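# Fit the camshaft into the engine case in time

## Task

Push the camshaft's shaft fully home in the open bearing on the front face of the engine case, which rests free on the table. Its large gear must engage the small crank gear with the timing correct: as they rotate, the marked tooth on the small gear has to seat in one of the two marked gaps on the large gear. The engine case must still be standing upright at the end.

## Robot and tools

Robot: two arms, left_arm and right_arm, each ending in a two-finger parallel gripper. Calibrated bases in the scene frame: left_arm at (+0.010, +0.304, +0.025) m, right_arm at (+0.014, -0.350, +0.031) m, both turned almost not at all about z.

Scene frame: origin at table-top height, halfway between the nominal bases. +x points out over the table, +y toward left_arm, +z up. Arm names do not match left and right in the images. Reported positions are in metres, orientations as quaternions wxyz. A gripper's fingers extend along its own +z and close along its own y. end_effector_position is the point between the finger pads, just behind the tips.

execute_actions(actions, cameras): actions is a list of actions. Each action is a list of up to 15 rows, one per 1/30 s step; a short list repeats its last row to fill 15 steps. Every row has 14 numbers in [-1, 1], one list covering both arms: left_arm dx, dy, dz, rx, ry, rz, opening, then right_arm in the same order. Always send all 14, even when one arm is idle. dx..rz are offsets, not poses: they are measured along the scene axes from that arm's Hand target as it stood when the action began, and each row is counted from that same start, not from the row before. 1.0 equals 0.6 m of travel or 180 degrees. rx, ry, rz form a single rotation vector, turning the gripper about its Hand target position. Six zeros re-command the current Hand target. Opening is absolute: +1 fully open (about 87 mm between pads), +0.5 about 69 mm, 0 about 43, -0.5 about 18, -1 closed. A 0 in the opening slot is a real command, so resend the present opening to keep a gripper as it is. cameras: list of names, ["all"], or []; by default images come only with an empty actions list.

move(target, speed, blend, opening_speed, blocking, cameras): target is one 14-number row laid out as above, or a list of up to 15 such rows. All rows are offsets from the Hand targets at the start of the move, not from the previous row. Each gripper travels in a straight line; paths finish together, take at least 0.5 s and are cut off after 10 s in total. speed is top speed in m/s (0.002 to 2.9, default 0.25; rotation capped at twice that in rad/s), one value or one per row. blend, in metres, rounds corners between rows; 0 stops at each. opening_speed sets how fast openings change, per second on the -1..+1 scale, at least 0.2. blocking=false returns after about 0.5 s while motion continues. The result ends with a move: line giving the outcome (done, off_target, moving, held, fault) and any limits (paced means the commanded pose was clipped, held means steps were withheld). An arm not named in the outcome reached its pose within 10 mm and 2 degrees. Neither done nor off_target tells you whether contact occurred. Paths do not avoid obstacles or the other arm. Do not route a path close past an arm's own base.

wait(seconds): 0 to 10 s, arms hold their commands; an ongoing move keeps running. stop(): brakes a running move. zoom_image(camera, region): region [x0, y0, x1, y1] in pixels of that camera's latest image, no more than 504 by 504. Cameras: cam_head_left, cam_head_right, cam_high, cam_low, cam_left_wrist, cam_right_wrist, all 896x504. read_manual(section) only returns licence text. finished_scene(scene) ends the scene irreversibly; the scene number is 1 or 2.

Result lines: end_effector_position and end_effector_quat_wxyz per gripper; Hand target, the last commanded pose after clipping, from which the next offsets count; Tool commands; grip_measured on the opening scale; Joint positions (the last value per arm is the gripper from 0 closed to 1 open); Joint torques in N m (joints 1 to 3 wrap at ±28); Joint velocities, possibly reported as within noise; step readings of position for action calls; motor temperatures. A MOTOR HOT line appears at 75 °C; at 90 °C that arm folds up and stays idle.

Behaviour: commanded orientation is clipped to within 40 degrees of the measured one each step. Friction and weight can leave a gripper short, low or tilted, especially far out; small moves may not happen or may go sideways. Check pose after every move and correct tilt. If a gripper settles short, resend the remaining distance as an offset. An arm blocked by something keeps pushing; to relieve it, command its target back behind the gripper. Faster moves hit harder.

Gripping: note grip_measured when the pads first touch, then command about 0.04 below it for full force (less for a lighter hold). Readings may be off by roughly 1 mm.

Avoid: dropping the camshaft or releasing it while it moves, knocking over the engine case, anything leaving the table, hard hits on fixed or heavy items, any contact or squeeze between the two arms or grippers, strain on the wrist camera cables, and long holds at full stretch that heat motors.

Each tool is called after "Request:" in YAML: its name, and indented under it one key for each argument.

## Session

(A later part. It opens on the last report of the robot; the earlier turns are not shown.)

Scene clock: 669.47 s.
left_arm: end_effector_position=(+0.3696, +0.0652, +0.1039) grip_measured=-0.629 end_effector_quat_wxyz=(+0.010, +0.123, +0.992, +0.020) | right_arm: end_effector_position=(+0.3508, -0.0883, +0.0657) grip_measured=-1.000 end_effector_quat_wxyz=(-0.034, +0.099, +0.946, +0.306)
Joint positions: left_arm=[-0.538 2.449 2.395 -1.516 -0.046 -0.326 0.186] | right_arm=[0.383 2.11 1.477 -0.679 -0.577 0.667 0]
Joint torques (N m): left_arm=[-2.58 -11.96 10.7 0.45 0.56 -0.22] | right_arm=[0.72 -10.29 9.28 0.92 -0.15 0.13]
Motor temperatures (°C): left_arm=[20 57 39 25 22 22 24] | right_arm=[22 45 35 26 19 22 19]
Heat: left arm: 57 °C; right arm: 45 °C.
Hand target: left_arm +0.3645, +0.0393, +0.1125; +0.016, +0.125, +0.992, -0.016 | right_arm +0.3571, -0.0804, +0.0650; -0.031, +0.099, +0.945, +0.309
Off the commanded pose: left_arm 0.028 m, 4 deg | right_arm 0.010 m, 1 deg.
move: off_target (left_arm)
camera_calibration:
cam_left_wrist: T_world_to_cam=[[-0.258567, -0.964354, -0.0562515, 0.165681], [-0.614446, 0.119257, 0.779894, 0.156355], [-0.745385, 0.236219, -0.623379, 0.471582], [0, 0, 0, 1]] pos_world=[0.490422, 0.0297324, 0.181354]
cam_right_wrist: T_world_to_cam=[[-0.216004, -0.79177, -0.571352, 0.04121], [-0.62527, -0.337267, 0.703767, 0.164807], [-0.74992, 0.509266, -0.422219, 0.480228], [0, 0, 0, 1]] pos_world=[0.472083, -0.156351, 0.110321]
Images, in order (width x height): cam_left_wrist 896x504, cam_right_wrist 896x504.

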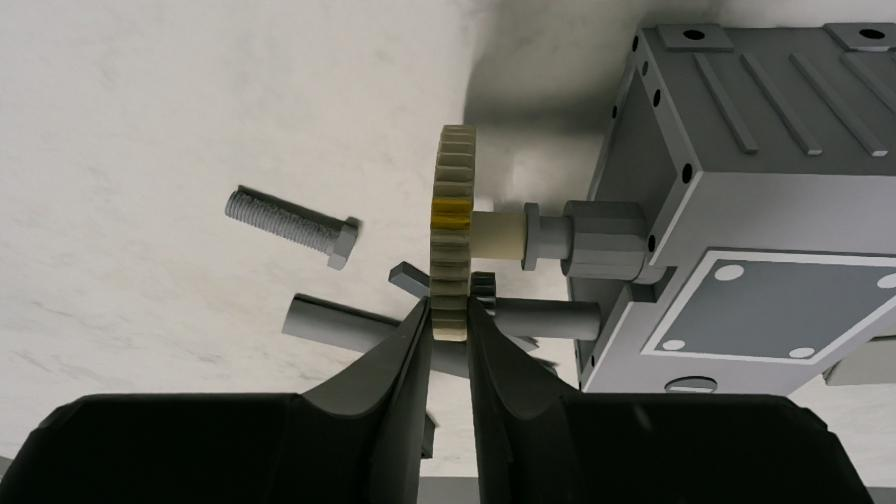

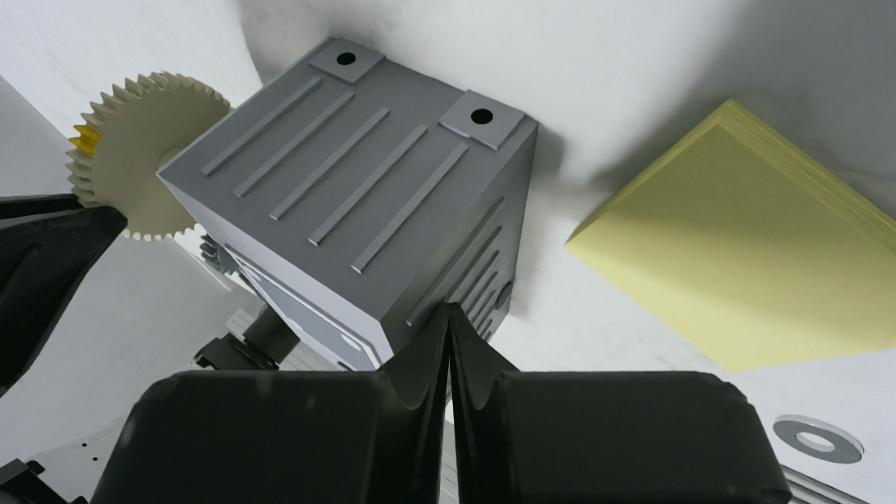

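Request:
move:
  target:
    - [0,-0.003,0.008,-0.02,0.012,0,-1,0,0.008,0,0,0,0,-1]
    - [0,-0.008,0.012,0.01,0.012,0.025,-1,0,0.008,0,0,0,0,-1]
    - [-0.001,-0.012,0.0,-0.03,0.012,-0.025,-1,0,0.008,0,0,0,0,-1]
    - [-0.002,-0.016,0.01,0.0,0.012,0.025,-1,0,0.008,0,0,0,0,-1]
    - [-0.003,-0.018,0.006,-0.03,0.012,-0.015,-1,0,0.008,0,0,0,0,-1]
    - [-0.003,-0.018,0.006,-0.01,0.012,0.0,-1,0,0.008,0,0,0,0,-1]
  speed: 0.08
  blend: 0.003
  cameras: ["cam_left_wrist","cam_right_wrist"]

Request:
zoom_image:
  camera: "cam_left_wrist"
  region: [400, 110, 640, 360]

Scene clock: 695.10 s.
left_arm: end_effector_position=(+0.3699, +0.0641, +0.1046) grip_measured=-0.629 end_effector_quat_wxyz=(-0.002, +0.124, +0.992, +0.019) | right_arm: end_effector_position=(+0.3503, -0.0882, +0.0651) grip_measured=-1.000 end_effector_quat_wxyz=(-0.034, +0.102, +0.948, +0.299)
Joint positions: left_arm=[-0.534 2.499 2.487 -1.578 -0.032 -0.321 0.185] | right_arm=[0.388 2.11 1.481 -0.688 -0.562 0.675 0]
Joint torques (N m): left_arm=[-3.26 -12.38 11.4 0.48 0.84 -0.28] | right_arm=[1.14 -9.84 9.57 1.02 -0.27 0.18]
Motor temperatures (°C): left_arm=[21 59 43 25 23 22 24] | right_arm=[22 44 35 26 19 22 19]
Heat: left arm: 59 °C; right arm: 44 °C.
Hand target: left_arm +0.3627, +0.0285, +0.1161; -0.001, +0.124, +0.992, -0.034 | right_arm +0.3571, -0.0756, +0.0650; -0.031, +0.099, +0.945, +0.309
Off the commanded pose: left_arm 0.038 m, 6 deg | right_arm 0.014 m, 1 deg.
joint read past its limit (left arm) — joint 4 (wrist pitch), lower limit.
joint sent to its limit (left arm) — joint 4 (wrist pitch), lower limit. The joint targets still meet the commanded pose.
move: off_target (left_arm, right_arm)
camera_calibration:
cam_left_wrist: T_world_to_cam=[[-0.260914, -0.964108, -0.0491923, 0.164825], [-0.594211, 0.120232, 0.795272, 0.146907], [-0.760813, 0.236728, -0.604254, 0.47614], [0, 0, 0, 1]] pos_world=[0.492553, 0.0285302, 0.178986]
cam_right_wrist: T_world_to_cam=[[-0.222069, -0.799391, -0.558265, 0.0414811], [-0.624947, -0.322792, 0.710807, 0.165662], [-0.748416, 0.506734, -0.427895, 0.479181], [0, 0, 0, 1]] pos_world=[0.471369, -0.156183, 0.110443]
Images, in order (width x height): cam_left_wrist 896x504, cam_right_wrist 896x504.

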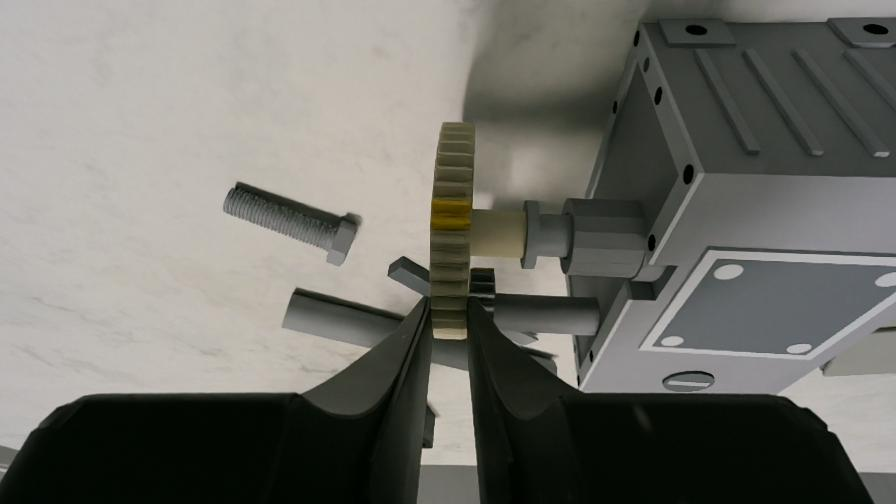

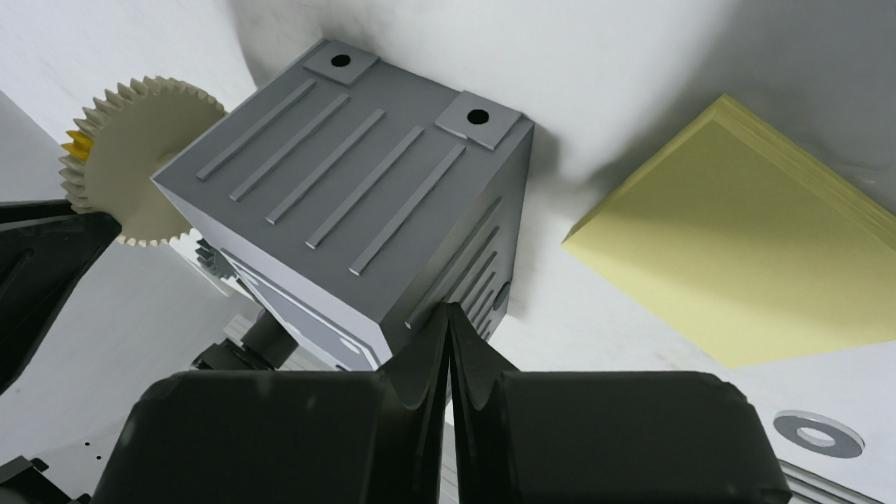

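Scaled by 2.016.

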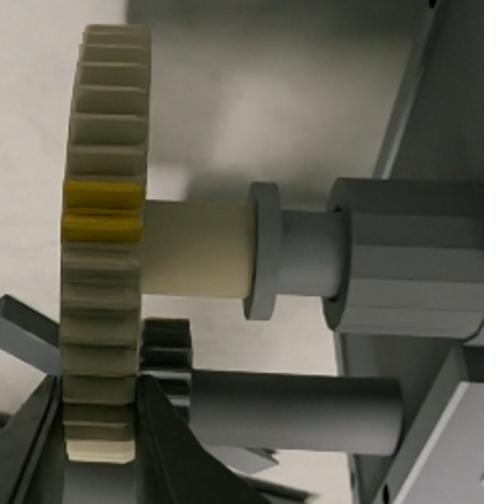

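Request:
move:
  target:
    - [0,0,0.003,0.01,0.012,0,-1,0,0,0,0,0,0,-1]
    - [0,0,0.006,-0.01,0.024,0.01,-1,0,0,0,0,0,0,-1]
    - [0,-0.003,0.006,-0.01,0.036,-0.01,-1,0,0,0,0,0,0,-1]
    - [0,-0.003,0.002,0.01,0.028,0.01,-1,0,0,0,0,0,0,-1]
    - [0,-0.003,0.004,0,0.032,0.0,-1,0,0,0,0,0,0,-1]
  speed: 0.06
  blend: 0.002
  cameras: ["cam_left_wrist"]

Request:
zoom_image:
  camera: "cam_left_wrist"
  region: [400, 110, 640, 360]

Scene clock: 705.13 s.
left_arm: end_effector_position=(+0.3701, +0.0645, +0.1049) grip_measured=-0.629 end_effector_quat_wxyz=(-0.008, +0.117, +0.993, +0.007) | right_arm: end_effector_position=(+0.3503, -0.0882, +0.0651) grip_measured=-1.000 end_effector_quat_wxyz=(-0.034, +0.102, +0.948, +0.299)
Joint positions: left_arm=[-0.523 2.499 2.487 -1.579 -0.007 -0.323 0.185] | right_arm=[0.388 2.11 1.481 -0.688 -0.562 0.675 0]
Joint torques (N m): left_arm=[-2.66 -12.48 11.55 0.48 1.13 -0.15] | right_arm=[1.1 -9.88 9.48 1.04 -0.28 0.18]
Motor temperatures (°C): left_arm=[21 61 45 25 23 23 24] | right_arm=[22 44 36 26 19 22 19]
Heat: left arm: 61 °C; right arm: 44 °C.
Hand target: left_arm +0.3627, +0.0267, +0.1185; -0.050, +0.122, +0.990, -0.041 | right_arm +0.3571, -0.0756, +0.0650; -0.031, +0.099, +0.945, +0.309
Off the commanded pose: left_arm 0.041 m, 7 deg | right_arm 0.014 m, 1 deg.
joint read past its limit (left arm) — joint 4 (wrist pitch), lower limit.
joint sent to its limit (left arm) — joint 4 (wrist pitch), lower limit. The joint targets are off in orientation, not in position.
move: off_target (left_arm, right_arm)
camera_calibration:
cam_left_wrist: T_world_to_cam=[[-0.248064, -0.968409, -0.0254495, 0.158322], [-0.584749, 0.128739, 0.800934, 0.142113], [-0.772356, 0.213565, -0.598211, 0.481508], [0, 0, 0, 1]] pos_world=[0.49427, 0.0321914, 0.17825]
Images, in order (width x height): cam_left_wrist 896x504.

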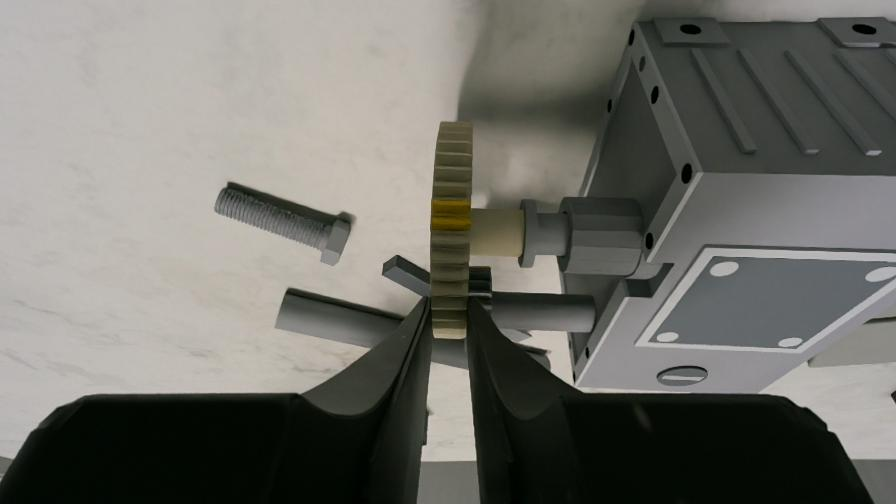

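Scaled by 2.016.

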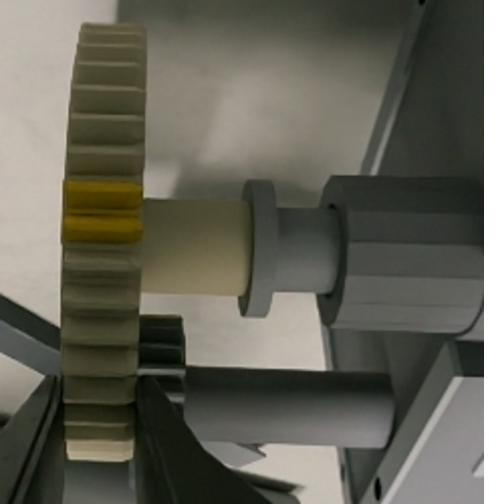

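Request:
move:
  target:
    - [0.0123,0.063,-0.022,0.015,-0.03,0,-1,0,0,0,0,0,0,-1]
    - [0.0123,0.063,-0.022,0.015,-0.03,0,-0.4,0,0,0,0,0,0,-1]
    - [0.0123,0.063,-0.014,0.015,-0.085,0,-0.4,0,0,0,0,0,0,-1]
    - [0.0123,0.063,-0.014,0.015,-0.085,0,-1,0,0,0,0,0,0,-1]
  speed: 0.08
  opening_speed: 1
  cameras: ["cam_left_wrist"]

Request:
zoom_image:
  camera: "cam_left_wrist"
  region: [400, 110, 640, 360]

Scene clock: 719.77 s.
left_arm: end_effector_position=(+0.3691, +0.0667, +0.0989) grip_measured=-0.622 end_effector_quat_wxyz=(+0.060, +0.127, +0.990, +0.005) | right_arm: end_effector_position=(+0.3503, -0.0882, +0.0651) grip_measured=-1.000 end_effector_quat_wxyz=(-0.034, +0.102, +0.948, +0.299)
Joint positions: left_arm=[-0.542 2.281 2.092 -1.278 -0.06 -0.319 0.189] | right_arm=[0.388 2.11 1.481 -0.688 -0.562 0.675 0]
Joint torques (N m): left_arm=[-0.36 -14.43 5.94 0.77 -0.07 -0.02] | right_arm=[1.07 -9.88 9.51 1.04 -0.28 0.16]
Motor temperatures (°C): left_arm=[21 63 45 25 24 22 24] | right_arm=[22 43 37 26 19 22 19]
Heat: left arm: 63 °C; right arm: 43 °C.
Hand target: left_arm +0.3700, +0.0645, +0.1102; +0.079, +0.126, +0.989, -0.001 | right_arm +0.3571, -0.0756, +0.0650; -0.031, +0.099, +0.945, +0.309
Off the commanded pose: left_arm 0.012 m, 2 deg | right_arm 0.014 m, 1 deg.
move: off_target (left_arm, right_arm); target 4's new opening was sent with left_arm's hand 0.012 m and 2 deg from that target
camera_calibration:
cam_left_wrist: T_world_to_cam=[[-0.263634, -0.963837, -0.0389296, 0.16689], [-0.683384, 0.158135, 0.712727, 0.189209], [-0.680796, 0.214503, -0.700361, 0.452987], [0, 0, 0, 1]] pos_world=[0.481692, 0.0337668, 0.188897]
Images, in order (width x height): cam_left_wrist 896x504.

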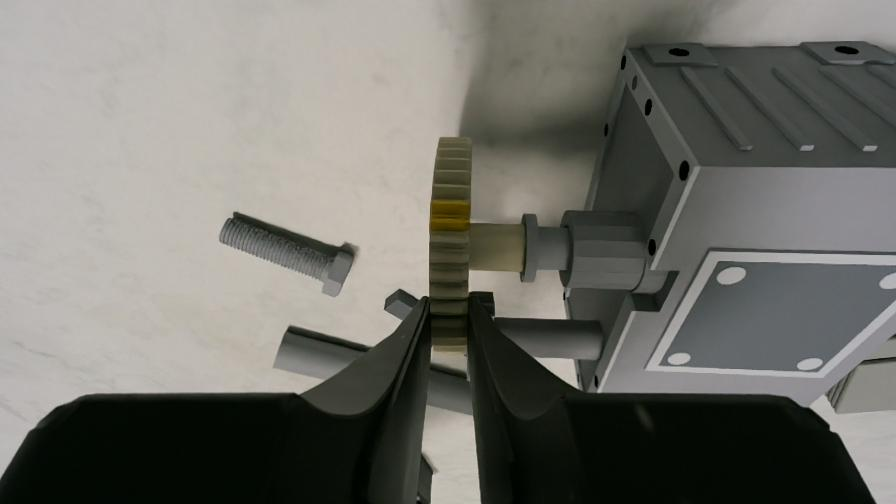

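Scaled by 2.016.

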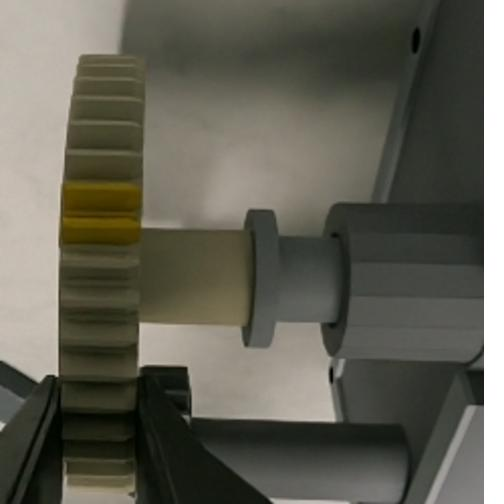

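Request:
move:
  target:
    - [0,0,0,0,0.02,0,-1,0,0,0,0,0,0,-1]
    - [0,-0.005,0.008,-0.015,0.035,0,-1,0,0,0,0,0,0,-1]
    - [-0.001,-0.025,0.008,-0.04,0.04,0.02,-1,0,0,0,0,0,0,-1]
    - [-0.003,-0.04,0.002,-0.01,0.045,-0.02,-1,0,0,0,0,0,0,-1]
    - [-0.005,-0.05,0.01,-0.05,0.05,0.02,-1,0,0,0,0,0,0,-1]
    - [-0.006,-0.055,0.006,-0.02,0.055,-0.01,-1,0,0,0,0,0,0,-1]
    - [-0.006,-0.055,0.006,-0.04,0.055,0,-1,0,0,0,0,0,0,-1]
  speed: 0.08
  blend: 0.002
  cameras: ["cam_left_wrist"]

Request:
zoom_image:
  camera: "cam_left_wrist"
  region: [400, 110, 640, 360]

Scene clock: 732.20 s.
left_arm: end_effector_position=(+0.3687, +0.0535, +0.0994) grip_measured=-0.622 end_effector_quat_wxyz=(-0.015, +0.122, +0.992, -0.017) | right_arm: end_effector_position=(+0.3501, -0.0883, +0.0651) grip_measured=-1.000 end_effector_quat_wxyz=(-0.035, +0.102, +0.948, +0.298)
Joint positions: left_arm=[-0.527 2.513 2.489 -1.559 0.043 -0.316 0.189] | right_arm=[0.388 2.11 1.481 -0.689 -0.561 0.675 0]
Joint torques (N m): left_arm=[-0.62 -15.66 5.72 0.82 0.85 -0.08] | right_arm=[1.11 -9.87 9.5 1.02 -0.3 0.17]
Motor temperatures (°C): left_arm=[21 64 43 25 23 22 24] | right_arm=[22 43 37 26 19 22 19]
Heat: left arm: 64 °C; right arm: 43 °C.
Hand target: left_arm +0.3665, +0.0315, +0.1139; +0.001, +0.120, +0.990, -0.074 | right_arm +0.3570, -0.0756, +0.0650; -0.031, +0.099, +0.945, +0.309
Off the commanded pose: left_arm 0.026 m, 7 deg | right_arm 0.014 m, 1 deg.
move: off_target (left_arm, right_arm)
camera_calibration:
cam_left_wrist: T_world_to_cam=[[-0.257508, -0.965972, 0.0242419, 0.145566], [-0.567372, 0.171462, 0.805413, 0.137912], [-0.782163, 0.193646, -0.592218, 0.483608], [0, 0, 0, 1]] pos_world=[0.493992, 0.0233172, 0.171797]
Images, in order (width x height): cam_left_wrist 896x504.

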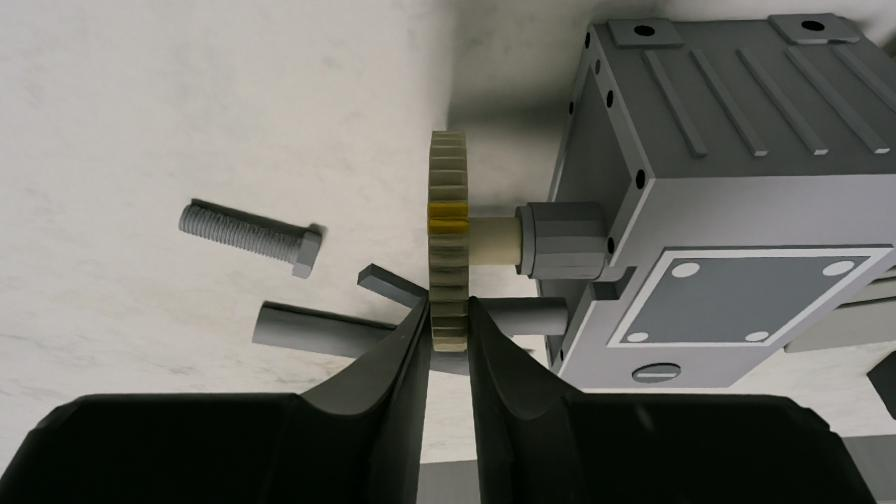

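Scaled by 2.016.

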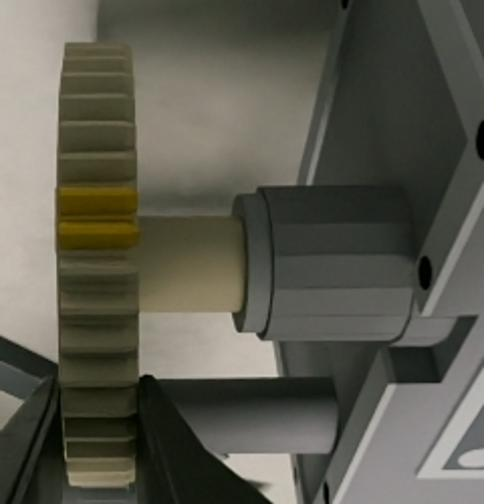

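Request:
move:
  target:
    - [0.003,0.036,-0.018,0,0,0,-1,0,-0.022,0,0,0,0,-1]
    - [0.003,0.036,-0.018,0,0,0,-0.3,0,-0.05,0,0,0,0,-1]
    - [0.003,0.036,0.13,0,0,0,-0.3,0,-0.08,0,0,0,0,-1]
    - [-0.02,0.28,0.2,-0.05,-0.1,-0.05,-0.3,0,-0.08,0,0,0,0,-1]
    - [-0.194,0.281,0.143,-0.166,-0.32,-0.174,-0.3,0,-0.08,0,0,0,0,-1]
  speed: [0.1,0.1,0.12,0.25,0.35]
  opening_speed: 1.5
  cameras: ["cam_left_wrist"]

Request:
move:
  target: [0,0,0,0,0,0,-0.3,0,0,0,0,0,0,-1]
  cameras: ["cam_left_wrist","cam_high"]

Scene clock: 747.27 s.
left_arm: end_effector_position=(+0.2494, +0.2008, +0.2009) grip_measured=-0.300 end_effector_quat_wxyz=(+0.471, +0.379, +0.759, -0.242) | right_arm: end_effector_position=(+0.3599, -0.1219, +0.0617) grip_measured=-1.000 end_effector_quat_wxyz=(-0.030, +0.103, +0.946, +0.306)
Joint positions: left_arm=[0.097 0.882 0.732 -0.586 0.858 0.589 0.35] | right_arm=[0.298 2.11 1.464 -0.711 -0.591 0.58 0]
Joint torques (N m): left_arm=[0.9 -1.31 6.82 1.82 0.53 0.18] | right_arm=[-0.46 -13.64 5.45 0.68 -0.27 -0.15]
Motor temperatures (°C): left_arm=[21 63 40 25 23 22 24] | right_arm=[22 45 36 25 19 22 19]
Heat: left arm: 63 °C; right arm: 45 °C.
Hand target: left_arm +0.2501, +0.2001, +0.1996; +0.477, +0.384, +0.752, -0.245 | right_arm +0.3571, -0.1237, +0.0650; -0.031, +0.099, +0.945, +0.309
Off the commanded pose: left_arm 0.002 m, 1 deg | right_arm 0.005 m, 1 deg.
move: done; target 2's new opening was sent with left_arm's hand 0.006 m and 3 deg from that target
camera_calibration:
cam_left_wrist: T_world_to_cam=[[-0.800832, -0.598831, -0.0084062, 0.323082], [-0.584973, 0.785153, -0.203324, 0.0471398], [0.128357, -0.157911, -0.979075, 0.343109], [0, 0, 0, 1]] pos_world=[0.242269, 0.21064, 0.34823]
Images, in order (width x height): cam_left_wrist 896x504.

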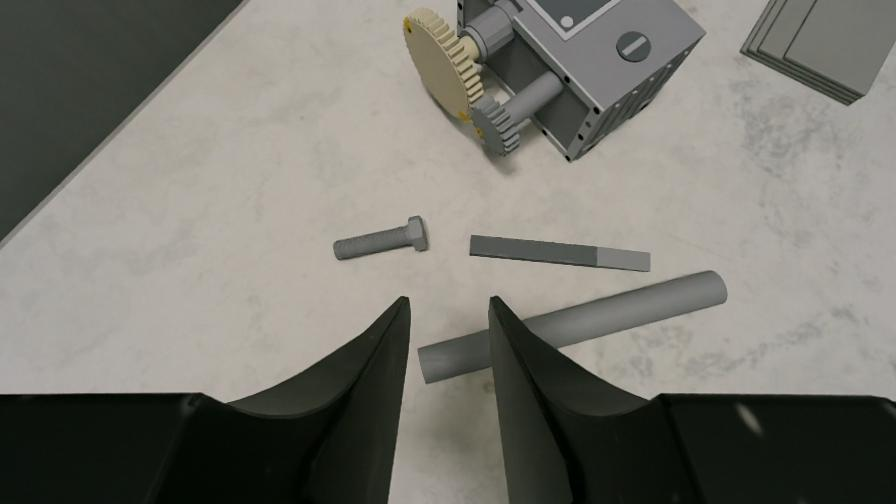

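Scene clock: 747.77 s.
left_arm: end_effector_position=(+0.2495, +0.2007, +0.2011) grip_measured=-0.300 end_effector_quat_wxyz=(+0.471, +0.379, +0.758, -0.243) | right_arm: end_effector_position=(+0.3599, -0.1219, +0.0617) grip_measured=-1.000 end_effector_quat_wxyz=(-0.030, +0.103, +0.946, +0.306)
Joint positions: left_arm=[0.097 0.882 0.732 -0.586 0.859 0.589 0.35] | right_arm=[0.298 2.11 1.464 -0.711 -0.591 0.58 0]
Joint torques (N m): left_arm=[0.85 -1.26 6.8 1.8 0.51 0.18] | right_arm=[-0.49 -13.63 5.38 0.68 -0.28 -0.14]
Motor temperatures (°C): left_arm=[21 62 40 25 23 22 24] | right_arm=[22 45 36 25 19 22 19]
Heat: left arm: 62 °C; right arm: 45 °C.
Hand target: left_arm +0.2501, +0.2001, +0.1997; +0.477, +0.384, +0.752, -0.245 | right_arm +0.3571, -0.1237, +0.0650; -0.031, +0.099, +0.945, +0.309
Off the commanded pose: left_arm 0.002 m, 1 deg | right_arm 0.005 m, 1 deg.
move: done
camera_calibration:
cam_left_wrist: T_world_to_cam=[[-0.801139, -0.598414, -0.00879813, 0.323125], [-0.584394, 0.785371, -0.204146, 0.0472001], [0.129074, -0.158408, -0.978901, 0.343091], [0, 0, 0, 1]] pos_world=[0.242167, 0.210641, 0.348331]
Images, in order (width x height): cam_high 896x504, cam_left_wrist 896x504.

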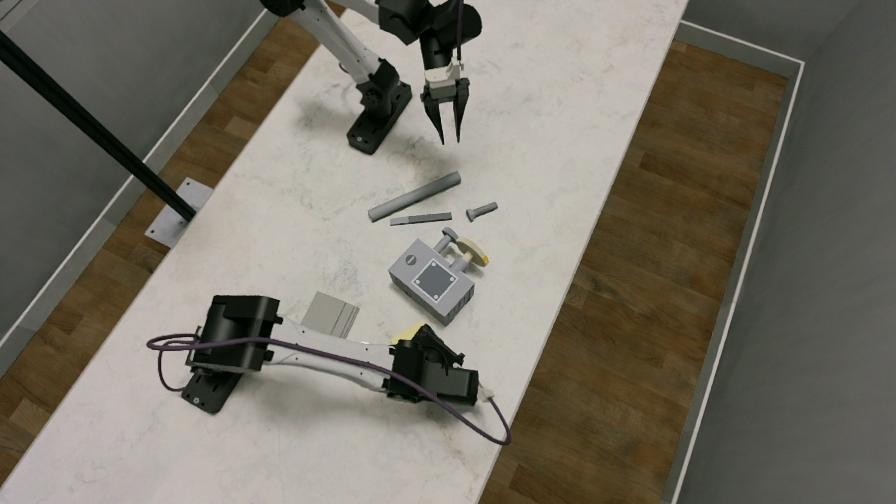

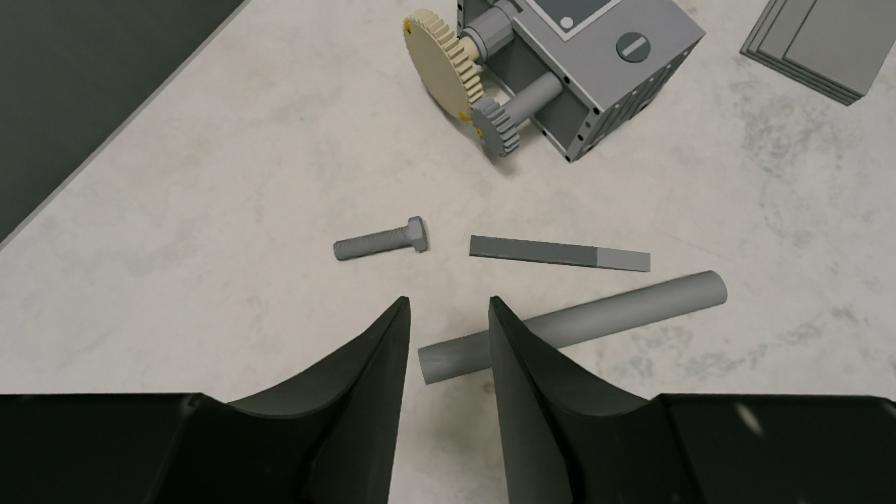

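Request:
zoom_image:
  camera: "cam_left_wrist"
  region: [395, 0, 535, 165]

Request:
zoom_image:
  camera: "cam_left_wrist"
  region: [440, 80, 530, 170]

Scaled by 3.055.

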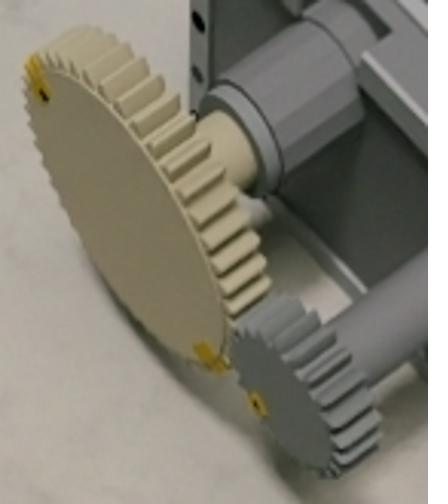

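Scaled by 5.600.

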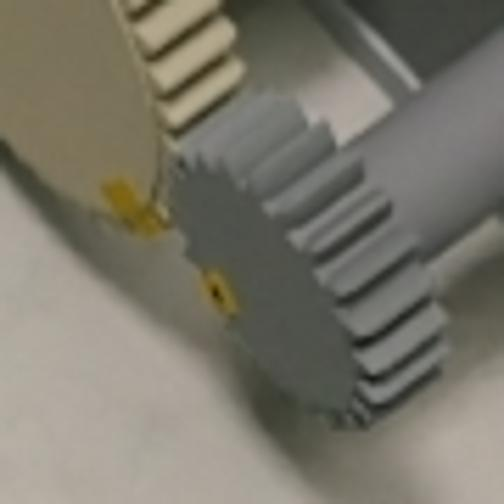

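Request:
move:
  target: [0.05,0,-0.09,-0.13,-0.1,0,-0.3,0,0,0,0,0,0,-1]
  cameras: ["cam_left_wrist"]

Request:
zoom_image:
  camera: "cam_left_wrist"
  region: [400, 120, 560, 290]

Scene clock: 759.13 s.
left_arm: end_effector_position=(+0.2804, +0.1986, +0.1378) grip_measured=-0.300 end_effector_quat_wxyz=(+0.631, +0.302, +0.628, -0.340) | right_arm: end_effector_position=(+0.3599, -0.1219, +0.0617) grip_measured=-1.000 end_effector_quat_wxyz=(-0.030, +0.103, +0.946, +0.306)
Joint positions: left_arm=[0.262 1.504 0.087 1.49 1.168 -0.113 0.35] | right_arm=[0.298 2.11 1.464 -0.711 -0.591 0.58 0]
Joint torques (N m): left_arm=[0.85 -2.4 3.54 2.51 0.05 0.08] | right_arm=[-0.49 -13.57 5.35 0.69 -0.27 -0.14]
Motor temperatures (°C): left_arm=[21 56 39 27 23 22 24] | right_arm=[22 47 35 25 19 22 19]
Heat: left arm: 56 °C; right arm: 47 °C.
Hand target: left_arm +0.2801, +0.2001, +0.1456; +0.655, +0.313, +0.603, -0.329 | right_arm +0.3571, -0.1237, +0.0650; -0.031, +0.099, +0.945, +0.309
Off the commanded pose: left_arm 0.008 m, 4 deg | right_arm 0.005 m, 1 deg.
joint sent to its limit (left arm) — joint 4 (wrist pitch), upper limit. The joint targets still meet the commanded pose.
move: off_target (left_arm)
camera_calibration:
cam_left_wrist: T_world_to_cam=[[-0.801339, -0.597401, 0.0310947, 0.340431], [-0.477783, 0.607877, -0.6342, 0.118601], [0.35997, -0.523066, -0.772544, 0.256141], [0, 0, 0, 1]] pos_world=[0.237263, 0.265258, 0.262511]
Images, in order (width x height): cam_left_wrist 896x504.

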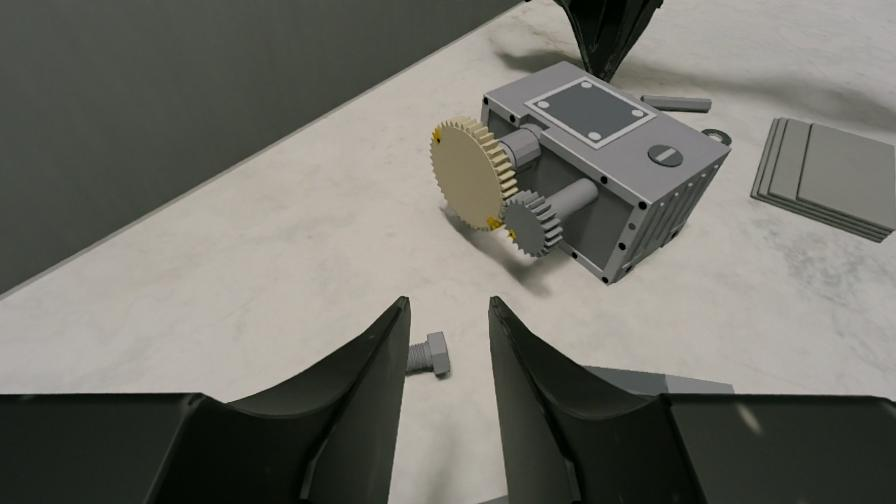

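Scaled by 2.965.

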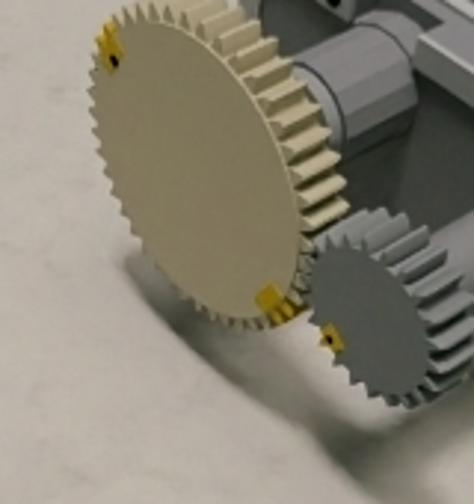

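Request:
zoom_image:
  camera: "cam_left_wrist"
  region: [480, 190, 540, 250]

Scaled by 8.400.

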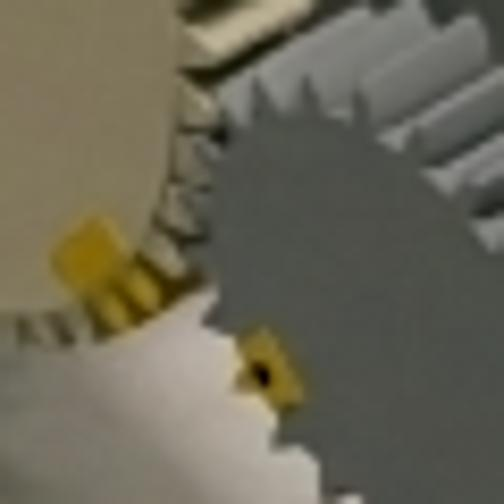

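Request:
move:
  target: [0.083,-0.085,-0.055,0,0,0,-0.3,0,0,0,0,0,0,-1]
  cameras: ["cam_left_wrist"]

Request:
zoom_image:
  camera: "cam_left_wrist"
  region: [380, 160, 540, 320]

Scene clock: 768.50 s.
left_arm: end_effector_position=(+0.3176, +0.1496, +0.0964) grip_measured=-0.300 end_effector_quat_wxyz=(+0.600, +0.311, +0.653, -0.343) | right_arm: end_effector_position=(+0.3599, -0.1219, +0.0617) grip_measured=-1.000 end_effector_quat_wxyz=(-0.030, +0.103, +0.946, +0.306)
Joint positions: left_arm=[-0.012 1.789 0.222 1.491 0.915 -0.016 0.35] | right_arm=[0.298 2.11 1.464 -0.711 -0.591 0.58 0]
Joint torques (N m): left_arm=[-0.49 -4.03 5.6 2.7 -0.06 0.21] | right_arm=[-0.47 -13.57 5.37 0.69 -0.28 -0.13]
Heat: left arm: 52 °C; right arm: 49 °C.
Hand target: left_arm +0.3299, +0.1492, +0.1126; +0.655, +0.313, +0.603, -0.329 | right_arm +0.3571, -0.1237, +0.0650; -0.031, +0.099, +0.945, +0.309
Off the commanded pose: left_arm 0.020 m, 9 deg | right_arm 0.005 m, 1 deg.
joint sent to its limit (left arm) — joint 4 (wrist pitch), upper limit. The joint targets are off in orientation, not in position.
move: off_target (left_arm)
camera_calibration:
cam_left_wrist: T_world_to_cam=[[-0.810538, -0.582628, 0.0597763, 0.340285], [-0.505512, 0.644387, -0.57378, 0.137428], [0.295781, -0.495288, -0.816825, 0.205628], [0, 0, 0, 1]] pos_world=[0.284464, 0.211548, 0.226475]
Images, in order (width x height): cam_left_wrist 896x504.

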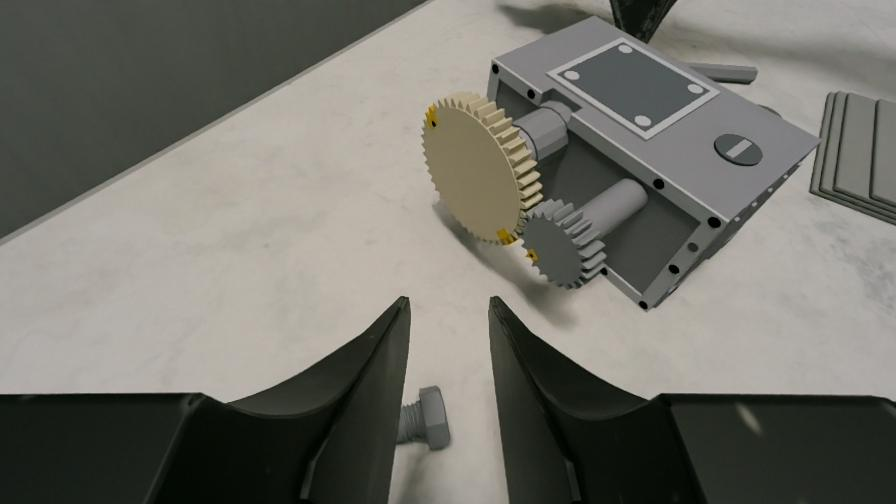

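Scaled by 3.150.

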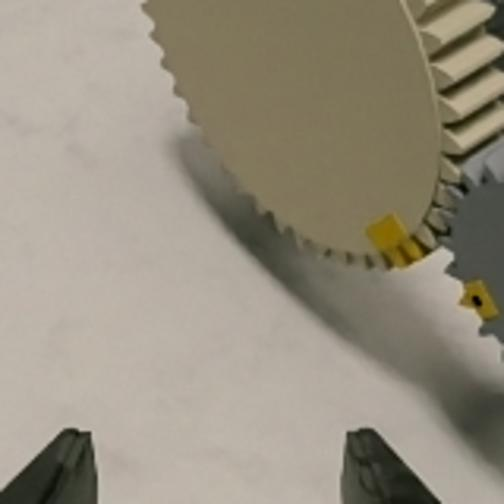

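Request:
zoom_image:
  camera: "cam_left_wrist"
  region: [490, 195, 550, 270]

Scaled by 6.720.

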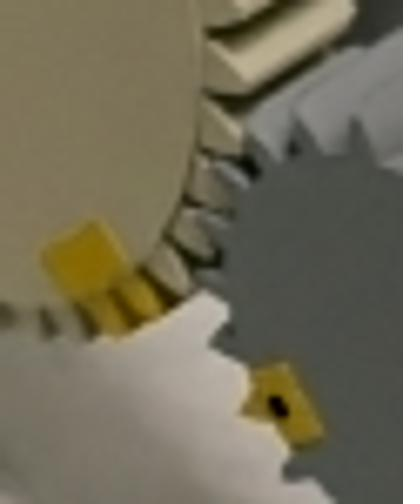

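Request:
finished_scene:
  scene: 2

The scene is finished: the task was done.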